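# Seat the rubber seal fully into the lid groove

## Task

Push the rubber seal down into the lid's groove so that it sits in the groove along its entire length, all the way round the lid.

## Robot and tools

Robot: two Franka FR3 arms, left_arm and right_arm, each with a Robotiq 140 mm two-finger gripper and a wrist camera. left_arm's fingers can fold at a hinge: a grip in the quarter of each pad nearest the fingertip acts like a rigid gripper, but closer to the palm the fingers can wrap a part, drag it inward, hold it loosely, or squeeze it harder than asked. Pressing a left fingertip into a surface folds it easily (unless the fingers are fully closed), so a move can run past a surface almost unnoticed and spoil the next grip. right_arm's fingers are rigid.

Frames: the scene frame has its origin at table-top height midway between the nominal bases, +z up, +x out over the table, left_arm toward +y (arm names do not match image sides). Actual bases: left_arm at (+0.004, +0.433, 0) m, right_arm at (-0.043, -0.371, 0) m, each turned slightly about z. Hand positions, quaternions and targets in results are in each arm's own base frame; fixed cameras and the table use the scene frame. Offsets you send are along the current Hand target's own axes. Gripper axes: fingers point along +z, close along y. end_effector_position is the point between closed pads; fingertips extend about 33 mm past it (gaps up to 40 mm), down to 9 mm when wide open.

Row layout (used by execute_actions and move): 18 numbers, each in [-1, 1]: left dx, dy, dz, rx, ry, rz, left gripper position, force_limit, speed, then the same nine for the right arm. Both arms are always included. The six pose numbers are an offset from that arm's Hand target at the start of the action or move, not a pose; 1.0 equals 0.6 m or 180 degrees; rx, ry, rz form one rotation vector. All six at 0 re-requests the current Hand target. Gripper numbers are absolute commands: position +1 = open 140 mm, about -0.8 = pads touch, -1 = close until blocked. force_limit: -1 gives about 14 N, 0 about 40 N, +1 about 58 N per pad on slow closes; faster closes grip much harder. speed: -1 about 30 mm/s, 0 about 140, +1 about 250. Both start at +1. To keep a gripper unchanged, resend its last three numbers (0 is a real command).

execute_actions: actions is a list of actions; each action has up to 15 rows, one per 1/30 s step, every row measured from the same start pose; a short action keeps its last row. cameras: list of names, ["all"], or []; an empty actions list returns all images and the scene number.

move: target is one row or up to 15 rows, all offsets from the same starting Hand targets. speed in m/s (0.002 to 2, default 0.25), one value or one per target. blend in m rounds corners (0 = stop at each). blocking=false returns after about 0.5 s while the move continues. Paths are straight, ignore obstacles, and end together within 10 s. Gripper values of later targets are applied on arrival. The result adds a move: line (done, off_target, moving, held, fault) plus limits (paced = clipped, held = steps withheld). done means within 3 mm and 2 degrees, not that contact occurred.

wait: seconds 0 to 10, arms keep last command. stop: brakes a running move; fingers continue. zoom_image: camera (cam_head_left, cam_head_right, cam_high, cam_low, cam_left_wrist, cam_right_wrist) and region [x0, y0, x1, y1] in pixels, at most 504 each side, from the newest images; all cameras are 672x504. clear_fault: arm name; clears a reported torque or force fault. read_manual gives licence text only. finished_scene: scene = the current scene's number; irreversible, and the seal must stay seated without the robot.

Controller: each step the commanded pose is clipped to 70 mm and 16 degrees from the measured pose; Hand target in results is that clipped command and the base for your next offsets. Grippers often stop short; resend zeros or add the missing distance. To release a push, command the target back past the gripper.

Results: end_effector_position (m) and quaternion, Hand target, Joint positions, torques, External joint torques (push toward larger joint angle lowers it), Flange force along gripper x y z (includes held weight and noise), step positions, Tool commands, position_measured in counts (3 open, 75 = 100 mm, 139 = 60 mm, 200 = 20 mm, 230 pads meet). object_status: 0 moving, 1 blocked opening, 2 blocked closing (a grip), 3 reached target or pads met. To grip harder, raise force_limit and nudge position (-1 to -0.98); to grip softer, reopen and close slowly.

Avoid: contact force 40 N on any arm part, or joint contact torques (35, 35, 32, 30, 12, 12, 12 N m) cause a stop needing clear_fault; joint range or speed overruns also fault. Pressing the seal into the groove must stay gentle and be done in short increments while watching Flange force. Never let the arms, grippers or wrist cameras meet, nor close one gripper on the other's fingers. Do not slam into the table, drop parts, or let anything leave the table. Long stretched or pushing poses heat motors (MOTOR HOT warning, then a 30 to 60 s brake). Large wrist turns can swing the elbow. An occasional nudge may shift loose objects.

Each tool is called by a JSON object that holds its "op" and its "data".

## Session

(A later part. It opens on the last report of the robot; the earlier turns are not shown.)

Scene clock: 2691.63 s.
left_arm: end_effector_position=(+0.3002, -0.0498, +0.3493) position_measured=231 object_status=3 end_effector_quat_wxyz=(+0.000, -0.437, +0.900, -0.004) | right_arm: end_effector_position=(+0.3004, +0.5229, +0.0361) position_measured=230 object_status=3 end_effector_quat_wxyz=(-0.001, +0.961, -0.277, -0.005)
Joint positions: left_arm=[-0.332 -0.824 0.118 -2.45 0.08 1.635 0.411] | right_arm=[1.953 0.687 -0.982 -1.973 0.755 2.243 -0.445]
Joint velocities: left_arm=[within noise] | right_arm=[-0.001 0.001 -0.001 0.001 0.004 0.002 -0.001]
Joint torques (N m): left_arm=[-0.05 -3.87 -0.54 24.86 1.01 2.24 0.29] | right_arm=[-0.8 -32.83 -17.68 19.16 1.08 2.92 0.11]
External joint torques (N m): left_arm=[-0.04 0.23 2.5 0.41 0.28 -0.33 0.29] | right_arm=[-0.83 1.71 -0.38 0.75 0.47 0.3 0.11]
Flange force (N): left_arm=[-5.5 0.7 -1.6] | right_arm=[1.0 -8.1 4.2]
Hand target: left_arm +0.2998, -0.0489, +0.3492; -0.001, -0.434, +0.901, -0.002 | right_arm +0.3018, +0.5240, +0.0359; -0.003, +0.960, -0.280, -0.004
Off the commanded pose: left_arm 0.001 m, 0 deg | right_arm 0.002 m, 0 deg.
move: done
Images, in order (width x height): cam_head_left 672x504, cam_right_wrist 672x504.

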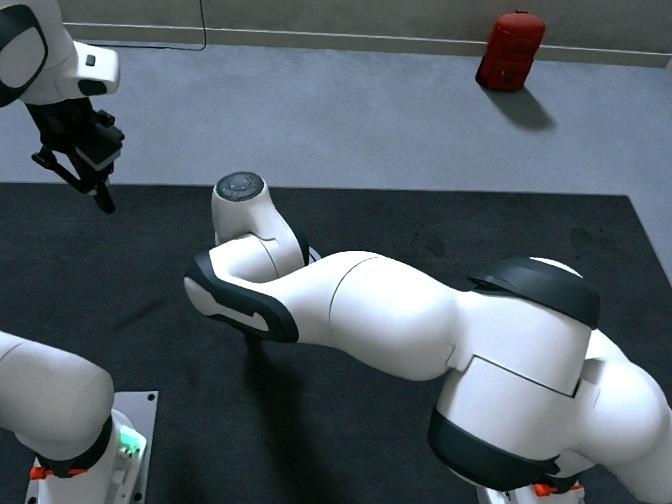

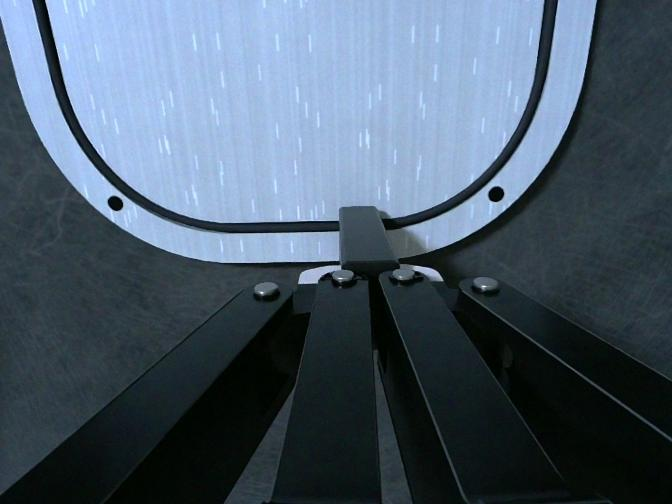

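{"op": "move", "data": {"target": [[0,0,0,0,0,0,-0.82,-1,-1,0.0055,0,0.002,0,0,0,-0.82,-1,-1],[0,0,0,0,0,0,-0.82,-1,-1,0.0055,0.0035,0.019,0,0,0,-0.82,-1,-1]], "speed": [0.015,0.012], "blend": [0,0], "cameras": ["cam_right_wrist"]}}

{"op": "zoom_image", "data": {"camera": "cam_right_wrist", "region": [230, 180, 510, 310]}}

Scene clock: 2702.47 s.
left_arm: end_effector_position=(+0.3002, -0.0498, +0.3493) position_measured=231 object_status=3 end_effector_quat_wxyz=(+0.000, -0.437, +0.900, -0.004) | right_arm: end_effector_position=(+0.3052, +0.5248, +0.0324) position_measured=230 object_status=3 end_effector_quat_wxyz=(-0.008, +0.959, -0.283, -0.005)
Joint positions: left_arm=[-0.332 -0.824 0.118 -2.45 0.08 1.635 0.411] | right_arm=[1.938 0.691 -0.969 -1.973 0.77 2.263 -0.446]
Joint velocities: left_arm=[within noise] | right_arm=[-0.002 0 0 -0.001 -0.001 0.004 -0.002]
Joint torques (N m): left_arm=[-0.05 -3.89 -0.57 24.88 1.01 2.24 0.29] | right_arm=[-1.64 -27.57 -12.52 14.7 1.34 3.12 -0.15]
External joint torques (N m): left_arm=[-0.02 0.02 2.47 0.59 0.28 -0.32 0.29] | right_arm=[-1.61 7.3 4.8 -3.6 0.73 0.47 -0.15]
Flange force (N): left_arm=[-5.3 1.1 -2.0] | right_arm=[2.7 -10.5 24.3]
Hand target: left_arm +0.2998, -0.0489, +0.3492; -0.001, -0.434, +0.901, -0.002 | right_arm +0.3034, +0.5205, +0.0244; -0.003, +0.960, -0.280, -0.004
Off the commanded pose: left_arm 0.001 m, 0 deg | right_arm 0.009 m, 1 deg.
move: off_target (right_arm)
Images, in order (width x height): cam_right_wrist 672x504.

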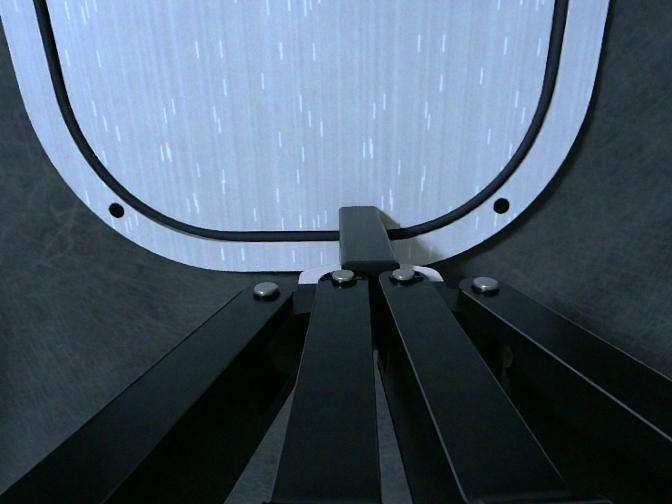

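Scaled by 1.800 from the camera's 672x504 image, which has a finer 960x720 frame.

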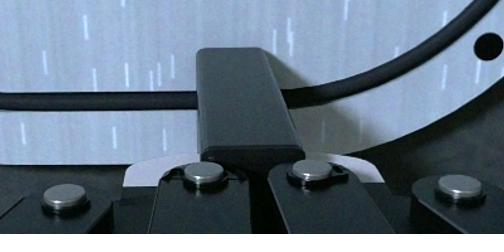

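{"op": "move", "data": {"target": [[0,0,0,0,0,0,-0.82,-1,-1,0,-0.008,-0.0302,0,0,0,-0.82,-1,-1],[0,0,0,0,0,0,-0.82,-1,-1,0.0005,-0.0343,-0.0302,0,0,0,-0.82,-1,-1],[0,0,0,0,0,0,-0.82,-1,-1,0.0005,-0.0343,-0.0168,0,0,0,-0.82,-1,-1],[0,0,0,0,0,0,-0.82,-1,-1,0.0005,-0.032,-0.003,0,0,0,-0.82,-1,-1]], "speed": [0.03,0.06,0.03,0.012], "blend": [0.0025,0.0025,0,0], "cameras": ["cam_right_wrist"]}}

{"op": "zoom_image", "data": {"camera": "cam_right_wrist", "region": [230, 180, 510, 310]}}

Scene clock: 2722.33 s.
left_arm: end_effector_position=(+0.3002, -0.0498, +0.3493) position_measured=231 object_status=3 end_effector_quat_wxyz=(+0.000, -0.437, +0.900, -0.004) | right_arm: end_effector_position=(+0.3146, +0.5387, +0.0319) position_measured=230 object_status=3 end_effector_quat_wxyz=(-0.006, +0.960, -0.280, -0.005)
Joint positions: left_arm=[-0.332 -0.824 0.118 -2.45 0.08 1.635 0.411] | right_arm=[1.892 0.731 -0.947 -1.898 0.771 2.227 -0.442]
Joint velocities: left_arm=[within noise] | right_arm=[-0.003 0 0.001 0.001 0 0.003 0.002]
Joint torques (N m): left_arm=[-0.06 -3.85 -0.54 24.88 1.01 2.23 0.3] | right_arm=[-0.87 -32.32 -15.38 17.11 1.33 3.04 0.04]
External joint torques (N m): left_arm=[-0.05 0.14 2.48 0.5 0.28 -0.33 0.3] | right_arm=[-0.99 4.73 2.4 -1.32 0.71 0.42 0.04]
Flange force (N): left_arm=[-5.4 0.8 -1.9] | right_arm=[1.4 -9.4 13.9]
Hand target: left_arm +0.2998, -0.0489, +0.3492; -0.001, -0.434, +0.901, -0.002 | right_arm +0.3140, +0.5365, +0.0263; -0.003, +0.960, -0.280, -0.004
Off the commanded pose: left_arm 0.001 m, 0 deg | right_arm 0.006 m, 0 deg.
move: off_target (right_arm)
Images, in order (width x height): cam_right_wrist 672x504.

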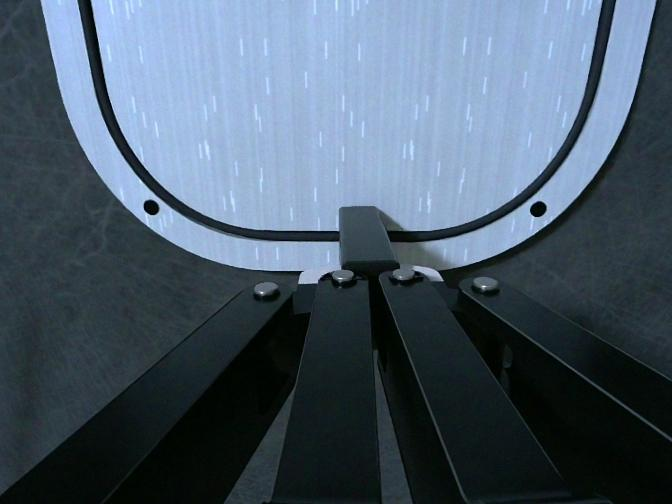

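Scaled by 1.800 from the camera's 672x504 image, which has a finer 960x720 frame.

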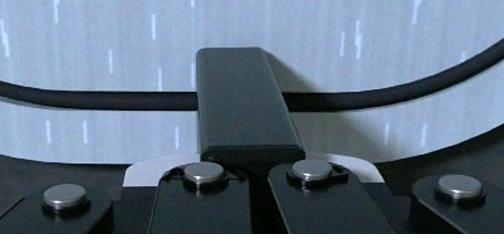

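{"op": "move", "data": {"target": [[0,0,0,0,0,0,-0.82,-1,-1,0.002,-0.004,-0.027,0,0,0,-0.82,-1,-1],[0,0,0,0,0,0,-0.82,-1,-1,0.0417,-0.002,-0.027,0,0,0,-0.82,-1,-1],[0,0,0,0,0,0,-0.82,-1,-1,0.0417,-0.002,-0.0137,0,0,0,-0.82,-1,-1],[0,0,0,0,0,0,-0.82,-1,-1,0.0417,0.0005,0,0,0,0,-0.82,-1,-1]], "speed": [0.03,0.06,0.03,0.012], "blend": [0.0025,0.0025,0,0]}}

Scene clock: 2734.03 s.
left_arm: end_effector_position=(+0.3002, -0.0498, +0.3493) position_measured=231 object_status=3 end_effector_quat_wxyz=(+0.000, -0.437, +0.900, -0.004) | right_arm: end_effector_position=(+0.3351, +0.5252, +0.0316) position_measured=230 object_status=3 end_effector_quat_wxyz=(-0.005, +0.959, -0.283, -0.005)
Joint positions: left_arm=[-0.332 -0.824 0.118 -2.45 0.08 1.635 0.411] | right_arm=[1.847 0.724 -0.939 -1.901 0.761 2.231 -0.47]
Joint velocities: left_arm=[within noise] | right_arm=[0 -0.001 0.001 0 0.001 0.004 -0.003]
Joint torques (N m): left_arm=[-0.08 -3.87 -0.54 24.86 1.02 2.24 0.28] | right_arm=[-1.71 -31.5 -14.74 16.17 1.34 3.34 -0.28]
External joint torques (N m): left_arm=[-0.07 0.12 2.47 0.5 0.29 -0.32 0.28] | right_arm=[-1.78 5.62 2.86 -2.38 0.73 0.7 -0.28]
Flange force (N): left_arm=[-5.3 0.9 -1.8] | right_arm=[3.5 -8.7 17.6]
Hand target: left_arm +0.2998, -0.0489, +0.3492; -0.001, -0.434, +0.901, -0.002 | right_arm +0.3349, +0.5228, +0.0261; -0.003, +0.960, -0.280, -0.004
Off the commanded pose: left_arm 0.001 m, 0 deg | right_arm 0.006 m, 0 deg.
move: off_target (right_arm)

{"op": "move", "data": {"target": [[0,0,0,0,0,0,-0.82,-1,-1,0,-0.003,-0.0273,0,0,0,-0.82,-1,-1],[0,0,0,0,0,0,-0.82,-1,-1,-0.0317,-0.1115,-0.0273,0,0,0.1294,-0.82,-1,-1],[0,0,0,0,0,0,-0.82,-1,-1,-0.0317,-0.1115,-0.0115,0,0,0.1294,-0.82,-1,-1]], "speed": [0.03,0.1,0.03], "blend": [0.0025,0.0025,0], "cameras": ["cam_right_wrist"]}}

{"op": "zoom_image", "data": {"camera": "cam_right_wrist", "region": [230, 180, 510, 310]}}

Scene clock: 2761.17 s.
left_arm: end_effector_position=(+0.3002, -0.0498, +0.3493) position_measured=231 object_status=3 end_effector_quat_wxyz=(+0.000, -0.437, +0.900, -0.004) | right_arm: end_effector_position=(+0.3559, +0.5899, +0.0348) position_measured=230 object_status=3 end_effector_quat_wxyz=(-0.004, +0.886, -0.464, -0.003)
Joint positions: left_arm=[-0.332 -0.824 0.118 -2.45 0.08 1.635 0.411] | right_arm=[1.784 0.94 -0.983 -1.594 0.87 2.055 -0.044]
Joint velocities: left_arm=[within noise] | right_arm=[0 0 -0.001 0.001 0.001 0 0.006]
Joint torques (N m): left_arm=[-0.02 -3.87 -0.59 24.9 1 2.24 0.3] | right_arm=[-0.87 -42.26 -22.15 17.93 1.14 2.5 0.17]
External joint torques (N m): left_arm=[-0.04 0.08 2.4 0.57 0.27 -0.32 0.3] | right_arm=[-0.94 1.84 -0.59 0.61 0.45 -0.11 0.17]
Flange force (N): left_arm=[-5.2 0.9 -2.0] | right_arm=[-2.6 -9.0 2.6]
Hand target: left_arm +0.2998, -0.0489, +0.3492; -0.001, -0.434, +0.901, -0.002 | right_arm +0.3549, +0.5894, +0.0334; -0.002, +0.884, -0.468, -0.004
Off the commanded pose: left_arm 0.001 m, 0 deg | right_arm 0.002 m, 1 deg.
move: done
Images, in order (width x height): cam_right_wrist 672x504.

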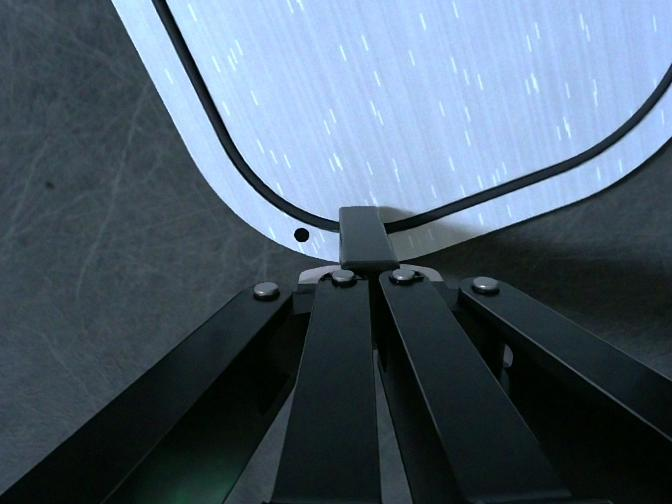

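Scaled by 1.800 from the camera's 672x504 image, which has a finer 960x720 frame.

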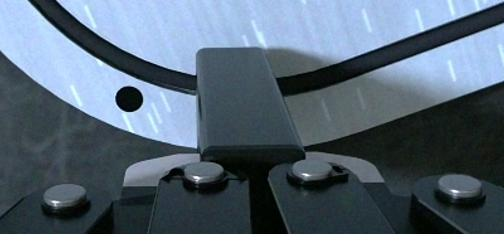

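{"op": "move", "data": {"target": [[0,0,0,0,0,0,-0.82,-1,-1,0.0035,0,0.002,0,0,0,-0.82,-1,-1],[0,0,0,0,0,0,-0.82,-1,-1,0.004,0.003,0.0182,0,0,0,-0.82,-1,-1]], "speed": [0.015,0.012], "blend": [0,0], "cameras": ["cam_right_wrist"]}}

{"op": "zoom_image", "data": {"camera": "cam_right_wrist", "region": [230, 180, 510, 310]}}

Scene clock: 2772.50 s.
left_arm: end_effector_position=(+0.3002, -0.0498, +0.3493) position_measured=231 object_status=3 end_effector_quat_wxyz=(+0.000, -0.437, +0.900, -0.004) | right_arm: end_effector_position=(+0.3551, +0.5896, +0.0299) position_measured=230 object_status=3 end_effector_quat_wxyz=(-0.005, +0.884, -0.468, -0.006)
Joint positions: left_arm=[-0.332 -0.824 0.118 -2.45 0.08 1.635 0.411] | right_arm=[1.782 0.943 -0.977 -1.6 0.881 2.064 -0.042]
Joint velocities: left_arm=[within noise] | right_arm=[-0.001 0 0 0 0 0.004 0.001]
Joint torques (N m): left_arm=[-0.05 -3.84 -0.56 24.88 1.01 2.24 0.28] | right_arm=[-0.97 -38.7 -18.9 15.38 1.3 3.16 0.1]
External joint torques (N m): left_arm=[-0.05 0.16 2.47 0.52 0.29 -0.32 0.28] | right_arm=[-1.04 5.16 2.54 -1.76 0.62 0.57 0.1]
Flange force (N): left_arm=[-5.4 0.7 -1.9] | right_arm=[-1.2 -6.4 12.0]
Hand target: left_arm +0.2998, -0.0489, +0.3492; -0.001, -0.434, +0.901, -0.002 | right_arm +0.3547, +0.5865, +0.0225; -0.002, +0.884, -0.468, -0.004
Off the commanded pose: left_arm 0.001 m, 0 deg | right_arm 0.008 m, 0 deg.
move: off_target (right_arm)
Images, in order (width x height): cam_right_wrist 672x504.

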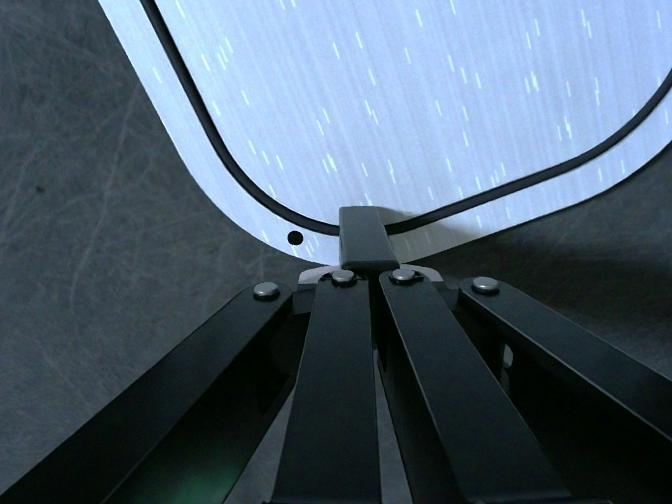

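Scaled by 1.800 from the camera's 672x504 image, which has a finer 960x720 frame.

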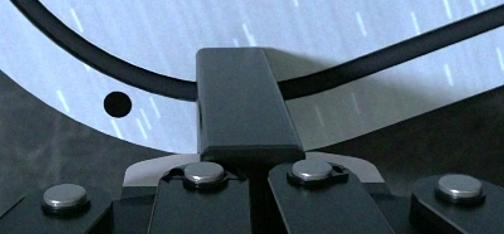

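{"op": "move", "data": {"target": [0,0,0,0,0,0,-0.82,-1,-1,0.001,0.002,0.006,0,0,0,-0.82,-1,-1], "speed": 0.012}}

Scene clock: 2778.00 s.
left_arm: end_effector_position=(+0.3002, -0.0498, +0.3493) position_measured=231 object_status=3 end_effector_quat_wxyz=(+0.000, -0.437, +0.900, -0.004) | right_arm: end_effector_position=(+0.3562, +0.5903, +0.0297) position_measured=230 object_status=3 end_effector_quat_wxyz=(-0.008, +0.883, -0.469, -0.005)
Joint positions: left_arm=[-0.332 -0.824 0.118 -2.45 0.08 1.635 0.411] | right_arm=[1.783 0.943 -0.977 -1.604 0.884 2.072 -0.042]
Joint velocities: left_arm=[within noise] | right_arm=[0.001 0 -0.002 0.001 0.001 0.003 0]
Joint torques (N m): left_arm=[-0.06 -3.88 -0.58 24.88 1.02 2.23 0.29] | right_arm=[-0.85 -35.59 -16.97 13.53 1.24 3.02 -0.12]
External joint torques (N m): left_arm=[-0.07 0.11 2.43 0.5 0.29 -0.33 0.29] | right_arm=[-0.77 8.25 4.59 -3.53 0.57 0.41 -0.11]
Flange force (N): left_arm=[-5.3 0.9 -1.8] | right_arm=[-0.8 -5.3 18.3]
Hand target: left_arm +0.2998, -0.0489, +0.3492; -0.001, -0.434, +0.901, -0.002 | right_arm +0.3540, +0.5854, +0.0189; -0.002, +0.884, -0.468, -0.004
Off the commanded pose: left_arm 0.001 m, 0 deg | right_arm 0.012 m, 1 deg.
move: off_target (right_arm)

{"op": "move", "data": {"target": [[0,0,0,0,0,0,-0.82,-1,-1,0,-0.008,-0.0393,0,0,0,-0.82,-1,-1],[0,0,0,0,0,0,-0.82,-1,-1,0.0065,-0.0418,-0.0393,0,0,0.1278,-0.82,-1,-1],[0,0,0,0,0,0,-0.82,-1,-1,0.0065,-0.0418,-0.0227,0,0,0.1278,-0.82,-1,-1]], "speed": [0.03,0.1,0.03], "blend": [0.0025,0.0025,0], "cameras": ["cam_right_wrist"]}}

{"op": "zoom_image", "data": {"camera": "cam_right_wrist", "region": [230, 180, 510, 310]}}

Scene clock: 2793.63 s.
left_arm: end_effector_position=(+0.3002, -0.0498, +0.3493) position_measured=231 object_status=3 end_effector_quat_wxyz=(+0.000, -0.437, +0.900, -0.004) | right_arm: end_effector_position=(+0.3771, +0.5960, +0.0336) position_measured=230 object_status=3 end_effector_quat_wxyz=(-0.002, +0.776, -0.631, -0.004)
Joint positions: left_arm=[-0.332 -0.824 0.118 -2.45 0.08 1.635 0.411] | right_arm=[1.755 1.039 -1.049 -1.497 0.957 1.973 0.326]
Joint velocities: left_arm=[within noise] | right_arm=[-0.002 0.001 -0.001 0.001 0 -0.001 0.007]
Joint torques (N m): left_arm=[-0.06 -3.85 -0.53 24.86 1 2.23 0.31] | right_arm=[-0.86 -43.86 -24.03 16.39 1.16 2.63 0.25]
External joint torques (N m): left_arm=[-0.07 0.2 2.51 0.43 0.27 -0.34 0.31] | right_arm=[-0.72 1.75 -0.54 0.74 0.46 0.06 0.25]
Flange force (N): left_arm=[-5.5 0.8 -1.7] | right_arm=[-6.1 -7.0 2.4]
Hand target: left_arm +0.2998, -0.0489, +0.3492; -0.001, -0.434, +0.901, -0.002 | right_arm +0.3770, +0.5961, +0.0325; -0.001, +0.773, -0.635, -0.004
Off the commanded pose: left_arm 0.001 m, 0 deg | right_arm 0.001 m, 1 deg.
move: done
Images, in order (width x height): cam_right_wrist 672x504.

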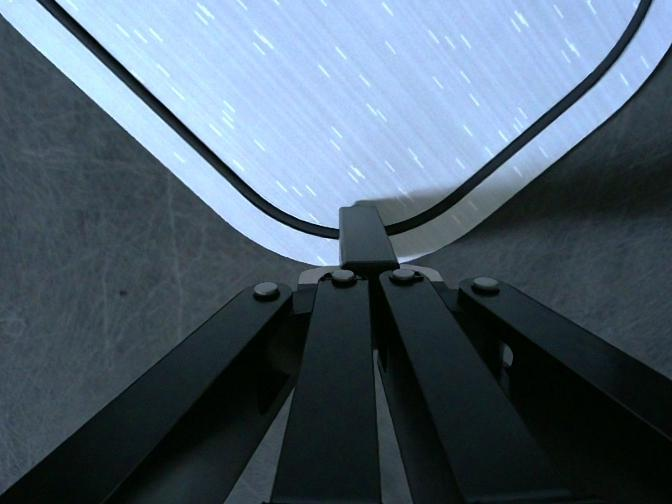

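Scaled by 1.800 from the camera's 672x504 image, which has a finer 960x720 frame.

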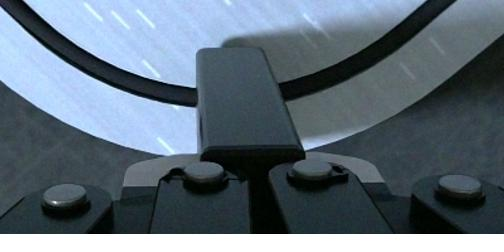

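{"op": "move", "data": {"target": [[0,0,0,0,0,0,-0.82,-1,-1,0.0024,0.0023,0.02,0,0,0,-0.82,-1,-1],[0,0,0,0,0,0,-0.82,-1,-1,0.003,0.003,0.024,0,0,0,-0.82,-1,-1]], "speed": [0.012,0.012], "blend": [0,0], "cameras": ["cam_right_wrist"]}}

{"op": "zoom_image", "data": {"camera": "cam_right_wrist", "region": [230, 180, 510, 310]}}

Scene clock: 2801.50 s.
left_arm: end_effector_position=(+0.3002, -0.0498, +0.3493) position_measured=231 object_status=3 end_effector_quat_wxyz=(+0.000, -0.437, +0.900, -0.004) | right_arm: end_effector_position=(+0.3776, +0.5982, +0.0292) position_measured=230 object_status=3 end_effector_quat_wxyz=(-0.007, +0.773, -0.635, -0.007)
Joint positions: left_arm=[-0.332 -0.824 0.118 -2.45 0.08 1.635 0.411] | right_arm=[1.756 1.044 -1.045 -1.502 0.972 1.989 0.328]
Joint velocities: left_arm=[within noise] | right_arm=[0.001 0 0.001 -0.001 0 0.005 0]
Joint torques (N m): left_arm=[-0.04 -3.9 -0.59 24.88 1.01 2.24 0.29] | right_arm=[-0.56 -38.06 -18.93 12.88 1.43 2.96 0.02]
External joint torques (N m): left_arm=[-0.03 0.04 2.43 0.52 0.28 -0.32 0.29] | right_arm=[-0.39 7.6 4.65 -2.68 0.73 0.38 0.02]
Flange force (N): left_arm=[-5.2 1.1 -1.8] | right_arm=[-3.2 -4.1 16.3]
Hand target: left_arm +0.2998, -0.0489, +0.3492; -0.001, -0.434, +0.901, -0.002 | right_arm +0.3755, +0.5941, +0.0180; -0.001, +0.773, -0.635, -0.004
Off the commanded pose: left_arm 0.001 m, 0 deg | right_arm 0.012 m, 1 deg.
move: off_target (right_arm)
Images, in order (width x height): cam_right_wrist 672x504.

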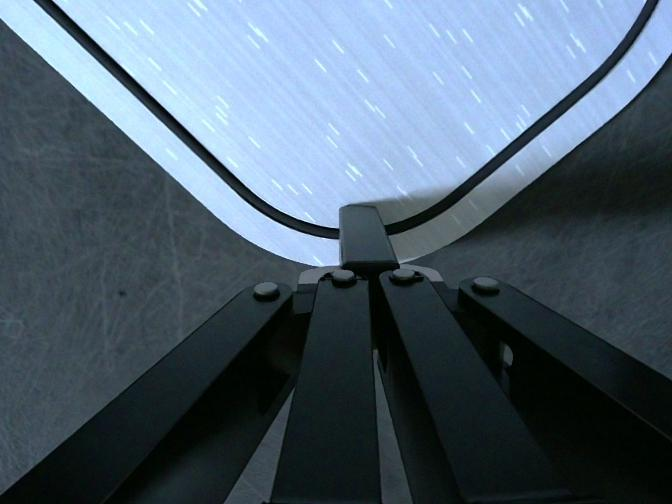

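Scaled by 1.800 from the camera's 672x504 image, which has a finer 960x720 frame.

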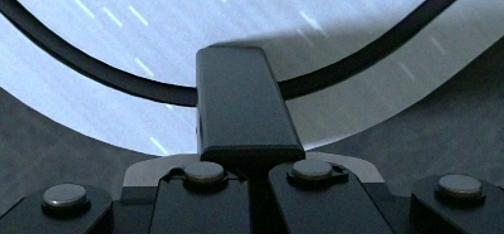

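{"op": "move", "data": {"target": [[0,0,0,0,0,0,-0.82,-1,-1,-0.004,-0.006,-0.0408,0,0,0,-0.82,-1,-1],[0,0,0,0,0,0,-0.82,-1,-1,0.0036,-0.0406,-0.0408,0,0,0.1278,-0.82,-1,-1],[0,0,0,0,0,0,-0.82,-1,-1,0.0036,-0.0406,-0.0242,0,0,0.1278,-0.82,-1,-1]], "speed": [0.03,0.1,0.03], "blend": [0.0025,0.0025,0], "cameras": ["cam_right_wrist"]}}

{"op": "zoom_image", "data": {"camera": "cam_right_wrist", "region": [230, 180, 510, 310]}}

Scene clock: 2819.10 s.
left_arm: end_effector_position=(+0.3002, -0.0498, +0.3493) position_measured=231 object_status=3 end_effector_quat_wxyz=(+0.000, -0.437, +0.900, -0.004) | right_arm: end_effector_position=(+0.3996, +0.5964, +0.0335) position_measured=230 object_status=3 end_effector_quat_wxyz=(+0.001, -0.634, +0.773, +0.005)
Joint positions: left_arm=[-0.332 -0.824 0.118 -2.45 0.08 1.635 0.411] | right_arm=[1.719 1.117 -1.107 -1.419 1.029 1.908 0.698]
Joint velocities: left_arm=[within noise] | right_arm=[-0.001 -0.001 0.001 0.001 0 0 0.008]
Joint torques (N m): left_arm=[-0.1 -3.84 -0.59 24.87 1.01 2.23 0.3] | right_arm=[-0.91 -45.12 -25.2 14.87 1.2 2.61 0.15]
External joint torques (N m): left_arm=[-0.11 0.19 2.42 0.45 0.27 -0.34 0.3] | right_arm=[-0.98 1.42 -0.85 0.77 0.47 0.11 0.15]
Flange force (N): left_arm=[-5.3 0.7 -1.8] | right_arm=[-8.1 -4.8 1.7]
Hand target: left_arm +0.2998, -0.0489, +0.3492; -0.001, -0.434, +0.901, -0.002 | right_arm +0.3999, +0.5966, +0.0325; +0.001, -0.631, +0.776, +0.005
Off the commanded pose: left_arm 0.001 m, 0 deg | right_arm 0.001 m, 1 deg.
move: done
Images, in order (width x height): cam_right_wrist 672x504.

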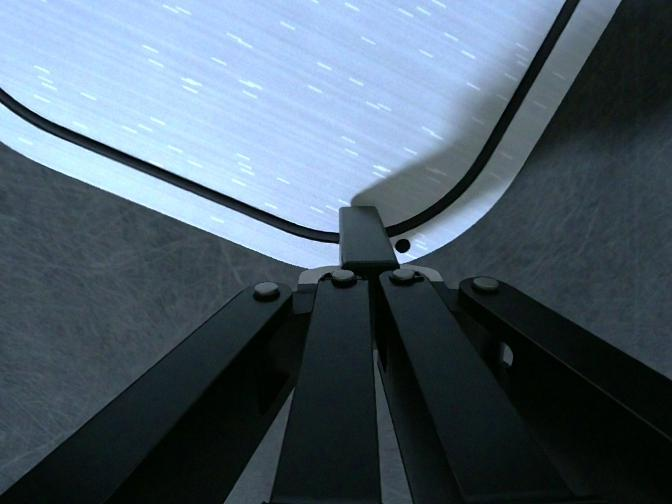

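Scaled by 1.800 from the camera's 672x504 image, which has a finer 960x720 frame.

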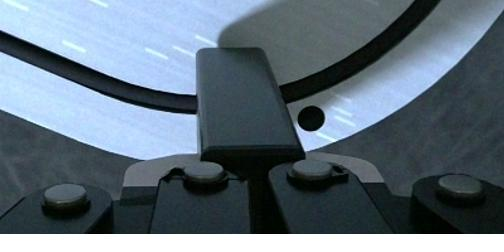

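{"op": "move", "data": {"target": [[0,0,0,0,0,0,-0.82,-1,-1,0.0018,0.0012,0.02,0,0,0,-0.82,-1,-1],[0,0,0,0,0,0,-0.82,-1,-1,0.0028,0.0018,0.024,0,0,0,-0.82,-1,-1]], "speed": [0.012,0.012], "blend": [0,0], "cameras": ["cam_right_wrist"]}}

{"op": "zoom_image", "data": {"camera": "cam_right_wrist", "region": [230, 180, 510, 310]}}

Scene clock: 2829.37 s.
left_arm: end_effector_position=(+0.3002, -0.0498, +0.3493) position_measured=231 object_status=3 end_effector_quat_wxyz=(+0.000, -0.437, +0.900, -0.004) | right_arm: end_effector_position=(+0.4004, +0.5988, +0.0289) position_measured=230 object_status=3 end_effector_quat_wxyz=(+0.005, -0.632, +0.775, +0.007)
Joint positions: left_arm=[-0.332 -0.824 0.118 -2.45 0.08 1.635 0.411] | right_arm=[1.72 1.123 -1.104 -1.423 1.043 1.922 0.7]
Joint velocities: left_arm=[within noise] | right_arm=[0.001 -0.002 0 -0.001 0.002 0.003 -0.001]
Joint torques (N m): left_arm=[-0.06 -3.84 -0.54 24.86 1 2.24 0.3] | right_arm=[-0.5 -39.09 -20.16 12.1 1.53 3.07 0.02]
External joint torques (N m): left_arm=[-0.04 0.22 2.5 0.49 0.28 -0.31 0.3] | right_arm=[-0.55 7.63 4.37 -1.96 0.8 0.55 0.02]
Flange force (N): left_arm=[-5.6 0.6 -1.8] | right_arm=[-6.3 -3.6 15.8]
Hand target: left_arm +0.2998, -0.0489, +0.3492; -0.001, -0.434, +0.901, -0.002 | right_arm +0.3984, +0.5953, +0.0181; +0.001, -0.631, +0.776, +0.005
Off the commanded pose: left_arm 0.001 m, 0 deg | right_arm 0.012 m, 1 deg.
move: off_target (right_arm)
Images, in order (width x height): cam_right_wrist 672x504.

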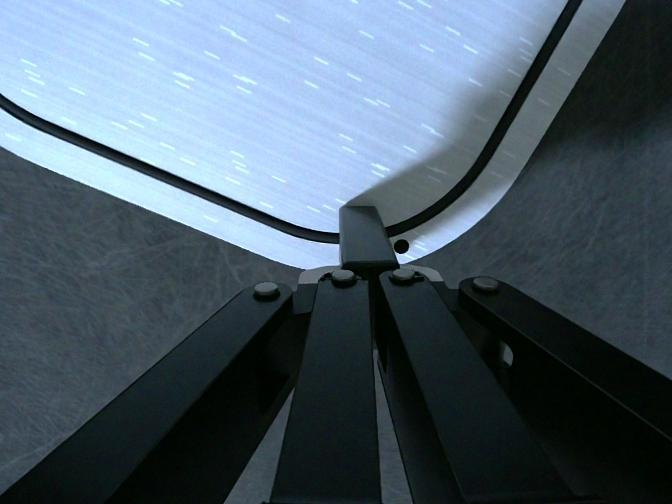

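Scaled by 1.800 from the camera's 672x504 image, which has a finer 960x720 frame.

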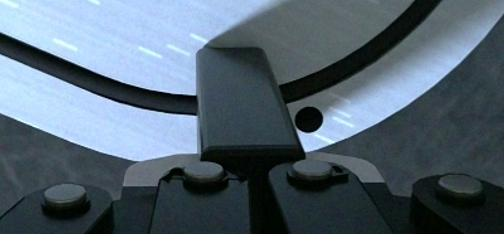

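{"op": "move", "data": {"target": [[0,0,0,0,0,0,-0.82,-1,-1,-0.003,-0.003,-0.05,0,0,0,-0.82,-1,-1],[0,0,0,0,0,0,-0.82,-1,-1,0.0,0.0,-0.17,0,0,0,-0.82,-1,-1]], "speed": [0.03,0.1], "blend": [0.003,0]}}

Scene clock: 2875.73 s.
left_arm: end_effector_position=(+0.3002, -0.0498, +0.3493) position_measured=231 object_status=3 end_effector_quat_wxyz=(+0.000, -0.437, +0.900, -0.004) | right_arm: end_effector_position=(+0.4002, +0.5952, +0.1200) position_measured=230 object_status=3 end_effector_quat_wxyz=(+0.003, -0.633, +0.774, +0.006)
Joint positions: left_arm=[-0.332 -0.824 0.118 -2.45 0.08 1.635 0.411] | right_arm=[1.743 1.021 -1.196 -1.388 0.96 1.788 0.728]
Joint velocities: left_arm=[within noise] | right_arm=[-0.001 0 0.001 0.001 0 -0.005 0.003]
Joint torques (N m): left_arm=[-0.07 -3.88 -0.56 24.87 1.02 2.24 0.27] | right_arm=[0.15 -43.91 -24.94 15.54 0.52 2.41 0.15]
External joint torques (N m): left_arm=[-0.07 0.18 2.45 0.45 0.29 -0.33 0.27] | right_arm=[0.43 1.29 -0.89 0.45 -0.23 -0.12 0.15]
Flange force (N): left_arm=[-5.3 0.7 -1.7] | right_arm=[-2.6 -0.2 -0.3]
Hand target: left_arm +0.2998, -0.0489, +0.3492; -0.001, -0.434, +0.901, -0.002 | right_arm +0.3990, +0.5945, +0.1201; +0.001, -0.631, +0.776, +0.005
Off the commanded pose: left_arm 0.001 m, 0 deg | right_arm 0.001 m, 0 deg.
move: done

{"op": "move", "data": {"target": [0,0,0,0,0,0,-0.82,-1,-1,0.3197,0.027,-0.133,0,0,-0.833,-0.82,-1,-1], "speed": 0.22}}

{"op": "move", "data": {"target": [0,0,0,0,0,0,-0.82,-1,-1,0,0,0,0,0.1111,0,-0.82,-1,-1], "speed": 0.15, "cameras": ["cam_right_wrist", "cam_head_left"]}}

Scene clock: 2894.17 s.
left_arm: end_effector_position=(+0.3002, -0.0498, +0.3493) position_measured=231 object_status=3 end_effector_quat_wxyz=(+0.000, -0.437, +0.900, -0.004) | right_arm: end_effector_position=(+0.3446, +0.4102, +0.1990) position_measured=230 object_status=3 end_effector_quat_wxyz=(-0.005, +0.915, +0.404, +0.001)
Joint positions: left_arm=[-0.332 -0.824 0.118 -2.45 0.08 1.635 0.411] | right_arm=[1.798 -0.031 -0.924 -2.148 -0.02 2.135 -1.518]
Joint velocities: left_arm=[within noise] | right_arm=[0 0 0 0 0 0 -0.005]
Joint torques (N m): left_arm=[-0.03 -3.89 -0.58 24.88 1.02 2.24 0.3] | right_arm=[-0.38 -18.07 0.88 24.25 1.03 2.75 -0.11]
External joint torques (N m): left_arm=[-0.01 0.1 2.48 0.49 0.3 -0.32 0.3] | right_arm=[-0.39 1.13 0.09 0.08 0.28 0.06 -0.1]
Flange force (N): left_arm=[-5.4 1.0 -1.8] | right_arm=[7.2 0.1 2.6]
Hand target: left_arm +0.2998, -0.0489, +0.3492; -0.001, -0.434, +0.901, -0.002 | right_arm +0.3442, +0.4094, +0.1987; -0.005, +0.913, +0.408, -0.001
Off the commanded pose: left_arm 0.001 m, 0 deg | right_arm 0.001 m, 0 deg.
move: done

Scene clock: 2896.50 s.
left_arm: end_effector_position=(+0.3002, -0.0498, +0.3493) position_measured=231 object_status=3 end_effector_quat_wxyz=(+0.000, -0.437, +0.900, -0.004) | right_arm: end_effector_position=(+0.3444, +0.4093, +0.1998) position_measured=230 object_status=3 end_effector_quat_wxyz=(-0.075, +0.898, +0.404, +0.158)
Joint positions: left_arm=[-0.332 -0.824 0.118 -2.45 0.08 1.635 0.411] | right_arm=[1.573 -0.332 -0.716 -2.531 -0.412 2.598 -1.251]
Joint velocities: left_arm=[within noise] | right_arm=[0 0 0 0 0 0.002 0.005]
Joint torques (N m): left_arm=[-0.07 -3.89 -0.59 24.88 1 2.24 0.28] | right_arm=[-0.96 -13.17 6.58 22.64 0.81 3.55 0.2]
External joint torques (N m): left_arm=[-0.04 0.1 2.46 0.49 0.27 -0.33 0.28] | right_arm=[-0.84 1.56 1.1 -0.28 0.06 0.18 0.19]
Flange force (N): left_arm=[-5.3 0.9 -1.8] | right_arm=[-0.5 -2.5 2.4]
Hand target: left_arm +0.2998, -0.0489, +0.3492; -0.001, -0.434, +0.901, -0.002 | right_arm +0.3442, +0.4094, +0.1987; -0.075, +0.899, +0.401, +0.158
Off the commanded pose: left_arm 0.001 m, 0 deg | right_arm 0.001 m, 0 deg.
move: done
Images, in order (width x height): cam_head_left 672x504, cam_right_wrist 672x504.

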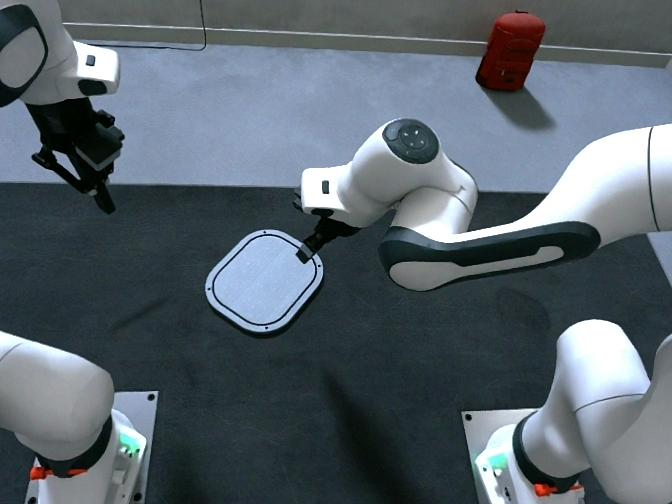

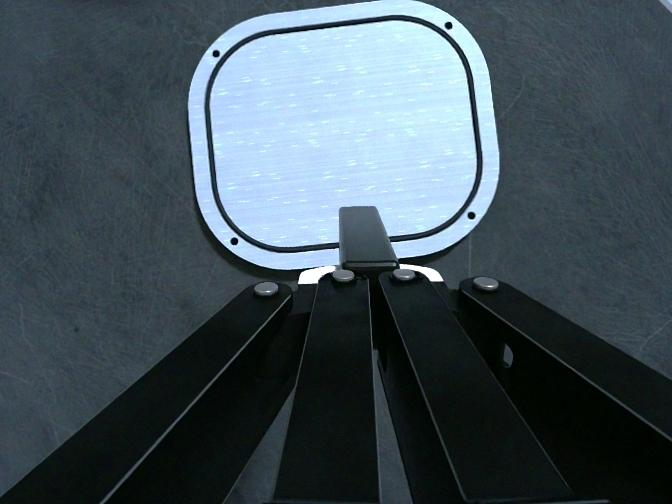

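Overhead view obtained. Zooming on each section.

{"op": "zoom_image", "data": {"camera": "cam_right_wrist", "region": [180, 0, 350, 130]}}

{"op": "zoom_image", "data": {"camera": "cam_right_wrist", "region": [340, 0, 510, 130]}}

{"op": "zoom_image", "data": {"camera": "cam_right_wrist", "region": [180, 120, 350, 280]}}

{"op": "zoom_image", "data": {"camera": "cam_right_wrist", "region": [340, 120, 510, 280]}}

Scaled by 2.965 from the camera's 672x504 image, which has a finer 960x720 frame.

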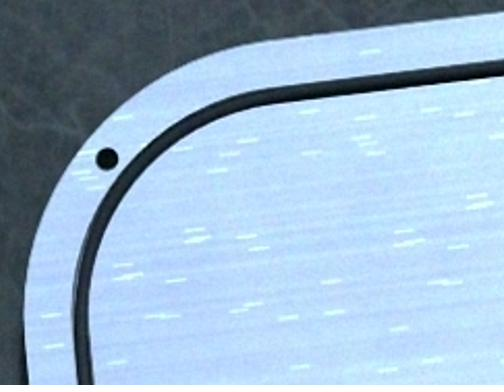

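Scaled by 2.965 from the camera's 672x504 image, which has a finer 960x720 frame.

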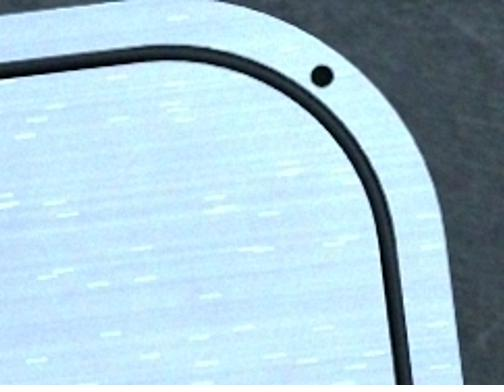

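Scaled by 2.965 from the camera's 672x504 image, which has a finer 960x720 frame.

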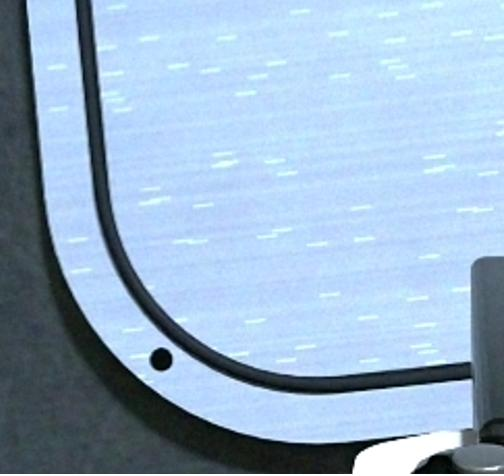

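Scaled by 2.965 from the camera's 672x504 image, which has a finer 960x720 frame.

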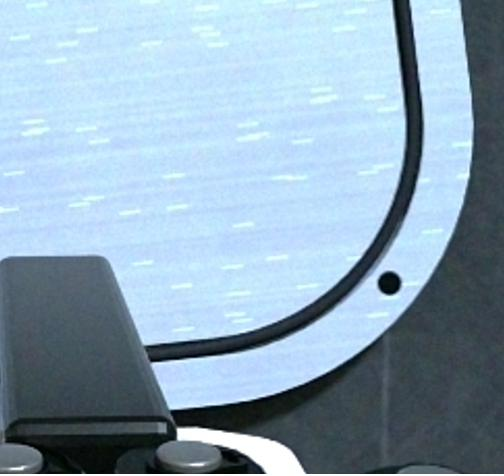

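{"op": "move", "data": {"target": [0,0,0,0,0,0,-0.82,-1,-1,0,0,0,0,-0.1111,0,-0.82,-1,-1], "speed": 0.2}}

{"op": "move", "data": {"target": [[0,0,0,0,0,0,-0.82,-1,-1,0.3298,0.0192,0.2562,0,0,-0.0322,-0.82,-1,-1],[0,0,0,0,0,0,-0.82,-1,-1,0.3298,0.0192,0.2778,0,0,-0.0322,-0.82,-1,-1]], "speed": [0.1,0.03], "blend": [0.003,0], "cameras": ["cam_right_wrist"]}}

{"op": "zoom_image", "data": {"camera": "cam_right_wrist", "region": [230, 180, 510, 310]}}

Scene clock: 2951.23 s.
left_arm: end_effector_position=(+0.3002, -0.0498, +0.3493) position_measured=231 object_status=3 end_effector_quat_wxyz=(+0.000, -0.437, +0.900, -0.004) | right_arm: end_effector_position=(+0.3447, +0.4103, +0.1993) position_measured=230 object_status=3 end_effector_quat_wxyz=(-0.006, +0.915, +0.404, +0.001)
Joint positions: left_arm=[-0.332 -0.824 0.118 -2.45 0.08 1.635 0.411] | right_arm=[1.757 -0.032 -0.884 -2.149 -0.019 2.137 -1.52]
Joint velocities: left_arm=[within noise] | right_arm=[0 -0.001 -0.002 -0.001 0 -0.001 -0.006]
Joint torques (N m): left_arm=[-0.03 -3.85 -0.6 24.86 1.01 2.22 0.28] | right_arm=[-0.4 -18.36 0.88 24.57 1.2 2.57 -0.23]
External joint torques (N m): left_arm=[0 0.18 2.42 0.44 0.29 -0.34 0.28] | right_arm=[-0.45 1.89 0.06 0.27 0.44 -0.14 -0.23]
Flange force (N): left_arm=[-5.3 0.8 -1.7] | right_arm=[12.2 0.3 3.4]
Hand target: left_arm +0.2998, -0.0489, +0.3492; -0.001, -0.434, +0.901, -0.002 | right_arm +0.3442, +0.4094, +0.1987; -0.005, +0.913, +0.408, -0.001
Off the commanded pose: left_arm 0.001 m, 0 deg | right_arm 0.001 m, 1 deg.
move: done

Scene clock: 2954.53 s.
left_arm: end_effector_position=(+0.3002, -0.0498, +0.3493) position_measured=231 object_status=3 end_effector_quat_wxyz=(+0.000, -0.437, +0.900, -0.004) | right_arm: end_effector_position=(+0.4830, +0.5494, +0.0329) position_measured=230 object_status=3 end_effector_quat_wxyz=(-0.004, +0.893, +0.450, -0.002)
Joint positions: left_arm=[-0.332 -0.824 0.118 -2.45 0.08 1.635 0.411] | right_arm=[1.232 0.858 -0.531 -1.376 0.473 2.107 -1.895]
Joint velocities: left_arm=[within noise] | right_arm=[-0.005 0 0.004 -0.001 -0.001 0.001 0.001]
Joint torques (N m): left_arm=[-0.05 -3.87 -0.56 24.91 1.01 2.23 0.28] | right_arm=[-1.08 -51.22 -11.18 22.76 0.88 2.9 -0.15]
External joint torques (N m): left_arm=[-0.06 0.26 2.45 0.44 0.28 -0.34 0.28] | right_arm=[-1.33 1.41 -0.11 0.42 0.08 0.26 -0.14]
Flange force (N): left_arm=[-5.4 0.5 -1.8] | right_arm=[8.8 2.8 2.7]
Hand target: left_arm +0.2998, -0.0489, +0.3492; -0.001, -0.434, +0.901, -0.002 | right_arm +0.4841, +0.5504, +0.0324; -0.005, +0.891, +0.453, +0.000
Off the commanded pose: left_arm 0.001 m, 0 deg | right_arm 0.002 m, 0 deg.
move: done
Images, in order (width x height): cam_right_wrist 672x504.

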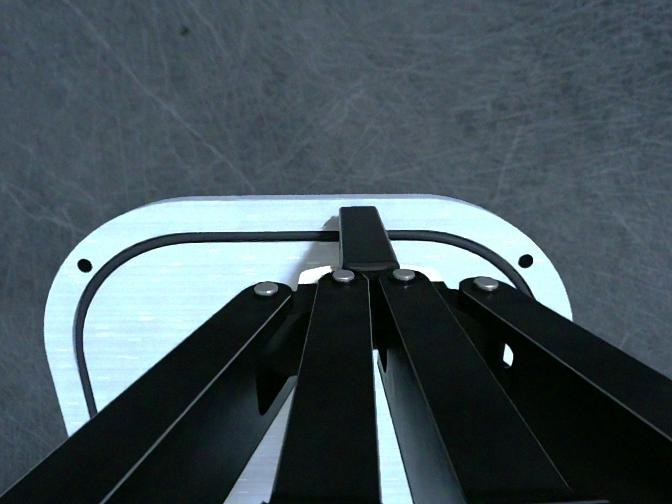

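Scaled by 1.800 from the camera's 672x504 image, which has a finer 960x720 frame.

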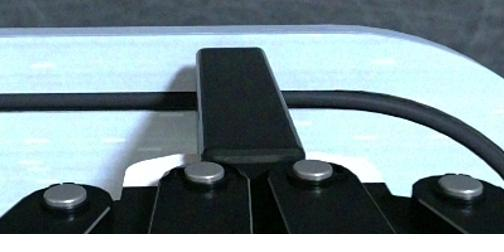

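{"op": "move", "data": {"target": [0,0,0,0,0,0,-0.82,-1,-1,-0.0025,0,0.022,0,0,0,-0.82,-1,-1], "speed": 0.012}}

Scene clock: 2961.27 s.
left_arm: end_effector_position=(+0.3002, -0.0498, +0.3493) position_measured=231 object_status=3 end_effector_quat_wxyz=(+0.000, -0.437, +0.900, -0.004) | right_arm: end_effector_position=(+0.4845, +0.5522, +0.0283) position_measured=230 object_status=3 end_effector_quat_wxyz=(-0.006, +0.892, +0.451, +0.002)
Joint positions: left_arm=[-0.332 -0.824 0.118 -2.45 0.08 1.635 0.411] | right_arm=[1.227 0.863 -0.52 -1.379 0.473 2.128 -1.898]
Joint velocities: left_arm=[within noise] | right_arm=[-0.001 -0.001 0.001 -0.001 0.002 0.005 -0.001]
Joint torques (N m): left_arm=[-0.07 -3.88 -0.55 24.86 1.01 2.25 0.3] | right_arm=[-2.07 -45.26 -9.14 19.54 1.27 3.57 -0.16]
External joint torques (N m): left_arm=[-0.07 0.12 2.45 0.46 0.28 -0.32 0.3] | right_arm=[-1.88 7.59 2.09 -2.78 0.49 0.88 -0.16]
Flange force (N): left_arm=[-5.3 0.9 -1.7] | right_arm=[9.5 3.7 14.7]
Hand target: left_arm +0.2998, -0.0489, +0.3492; -0.001, -0.434, +0.901, -0.002 | right_arm +0.4831, +0.5493, +0.0192; -0.005, +0.891, +0.453, +0.000
Off the commanded pose: left_arm 0.001 m, 0 deg | right_arm 0.010 m, 0 deg.
move: off_target (right_arm)

{"op": "move", "data": {"target": [[0,0,0,0,0,0,-0.82,-1,-1,0.005,-0.001,-0.0355,0,0,0,-0.82,-1,-1],[0,0,0,0,0,0,-0.82,-1,-1,0.0055,-0.031,-0.0355,0,0,0,-0.82,-1,-1],[0,0,0,0,0,0,-0.82,-1,-1,0.0055,-0.031,-0.0205,0,0,0,-0.82,-1,-1],[0,0,0,0,0,0,-0.82,-1,-1,0.0015,-0.031,0,0,0,0,-0.82,-1,-1]], "speed": [0.03,0.06,0.03,0.012], "blend": [0.0025,0.0025,0,0], "cameras": ["cam_right_wrist"]}}

{"op": "zoom_image", "data": {"camera": "cam_right_wrist", "region": [230, 180, 510, 310]}}

Scene clock: 2975.00 s.
left_arm: end_effector_position=(+0.3002, -0.0498, +0.3493) position_measured=231 object_status=3 end_effector_quat_wxyz=(+0.000, -0.437, +0.900, -0.004) | right_arm: end_effector_position=(+0.4710, +0.5629, +0.0282) position_measured=230 object_status=3 end_effector_quat_wxyz=(-0.006, +0.891, +0.455, +0.002)
Joint positions: left_arm=[-0.332 -0.824 0.118 -2.45 0.08 1.635 0.411] | right_arm=[1.255 0.863 -0.526 -1.382 0.478 2.129 -1.885]
Joint velocities: left_arm=[within noise] | right_arm=[0.001 -0.002 -0.001 -0.001 0.001 0.005 0]
Joint torques (N m): left_arm=[-0.06 -3.88 -0.61 24.91 1.01 2.24 0.26] | right_arm=[-0.11 -45.17 -9.68 19.23 1.45 3.42 0.03]
External joint torques (N m): left_arm=[-0.01 0.12 2.49 0.51 0.29 -0.33 0.27] | right_arm=[0.15 7.4 1.67 -2.91 0.66 0.76 0.03]
Flange force (N): left_arm=[-5.4 0.9 -1.9] | right_arm=[4.9 0.3 13.4]
Hand target: left_arm +0.2998, -0.0489, +0.3492; -0.001, -0.434, +0.901, -0.002 | right_arm +0.4686, +0.5610, +0.0194; -0.005, +0.891, +0.453, +0.000
Off the commanded pose: left_arm 0.001 m, 0 deg | right_arm 0.009 m, 0 deg.
move: off_target (right_arm)
Images, in order (width x height): cam_right_wrist 672x504.

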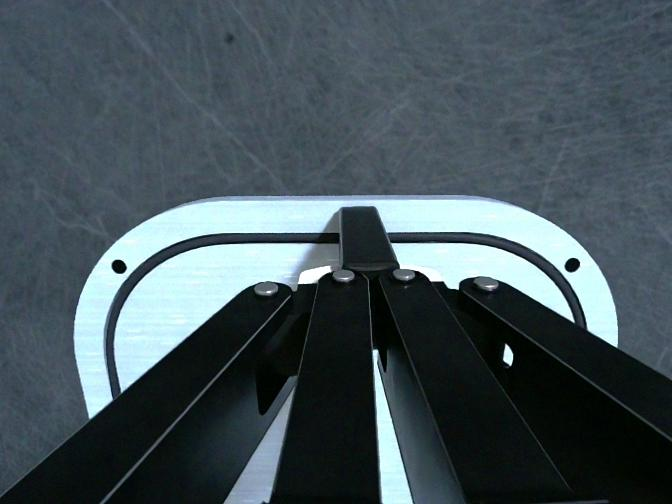

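Scaled by 1.800 from the camera's 672x504 image, which has a finer 960x720 frame.

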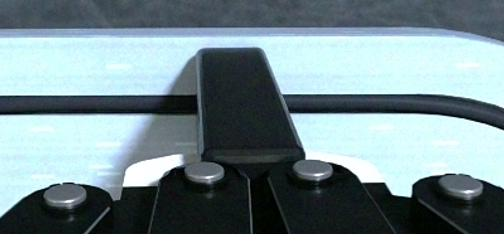

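{"op": "move", "data": {"target": [[0,0,0,0,0,0,-0.82,-1,-1,0.004,-0.002,-0.04,0,0,0,-0.82,-1,-1],[0,0,0,0,0,0,-0.82,-1,-1,-0.15,0.15,-0.35,0,0,0,-0.82,-1,-1]], "speed": [0.03,0.12], "blend": [0.003,0], "cameras": ["cam_head_left", "cam_head_right", "cam_right_wrist"]}}

{"op": "zoom_image", "data": {"camera": "cam_head_left", "region": [180, 200, 360, 360]}}

{"op": "zoom_image", "data": {"camera": "cam_right_wrist", "region": [100, 0, 604, 270]}}

Scene clock: 2988.03 s.
left_arm: end_effector_position=(+0.3002, -0.0498, +0.3493) position_measured=231 object_status=3 end_effector_quat_wxyz=(+0.000, -0.437, +0.900, -0.004) | right_arm: end_effector_position=(+0.4912, +0.4350, +0.2292) position_measured=230 object_status=3 end_effector_quat_wxyz=(-0.006, +0.893, +0.449, +0.003)
Joint positions: left_arm=[-0.332 -0.824 0.118 -2.45 0.08 1.635 0.411] | right_arm=[1.297 0.395 -0.685 -1.61 0.273 1.917 -1.945]
Joint velocities: left_arm=[within noise] | right_arm=[0.002 0.002 0.002 -0.001 -0.001 -0.003 -0.003]
Joint torques (N m): left_arm=[-0.02 -3.87 -0.58 24.92 1.01 2.24 0.29] | right_arm=[-0.42 -37.89 -7.24 24.11 0.58 2.59 -0.22]
External joint torques (N m): left_arm=[-0.06 0.32 2.38 0.45 0.28 -0.33 0.29] | right_arm=[-0.49 1.58 0.33 -0.32 -0.31 -0.08 -0.21]
Flange force (N): left_arm=[-5.4 0.3 -1.8] | right_arm=[4.8 2.0 1.4]
Hand target: left_arm +0.2998, -0.0489, +0.3492; -0.001, -0.434, +0.901, -0.002 | right_arm +0.4894, +0.4336, +0.2283; -0.005, +0.891, +0.453, +0.000
Off the commanded pose: left_arm 0.001 m, 0 deg | right_arm 0.002 m, 1 deg.
move: done
Images, in order (width x height): cam_head_left 672x504, cam_head_right 672x504, cam_right_wrist 672x504.

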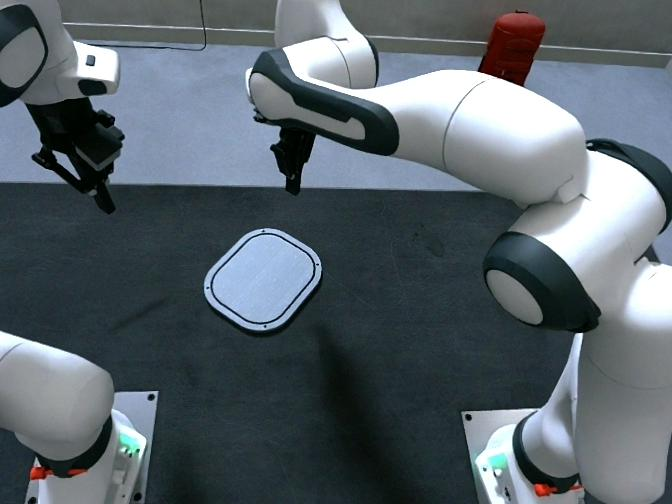

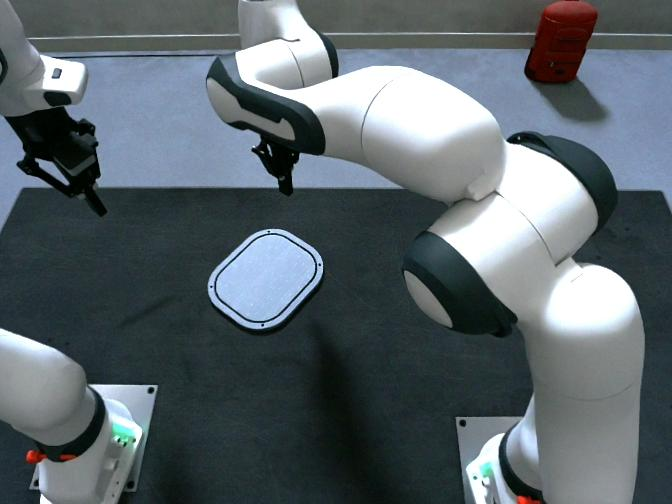

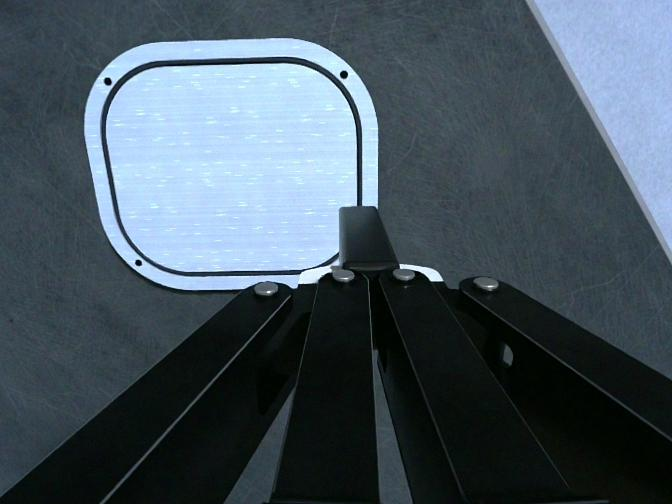

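Scaled by 2.800 from the camera's 672x504 image, which has a finer 960x720 frame.

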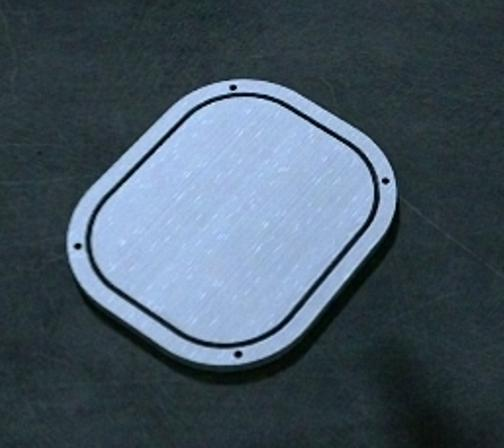

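Scaled by 1.000.

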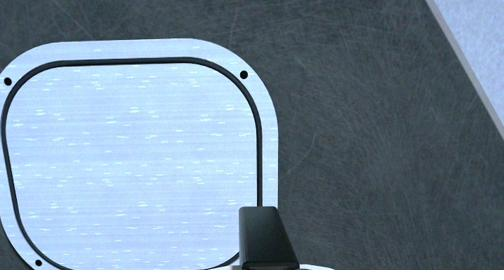

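{"op": "finished_scene", "data": {"scene": 2}}

The scene is finished: the task was done.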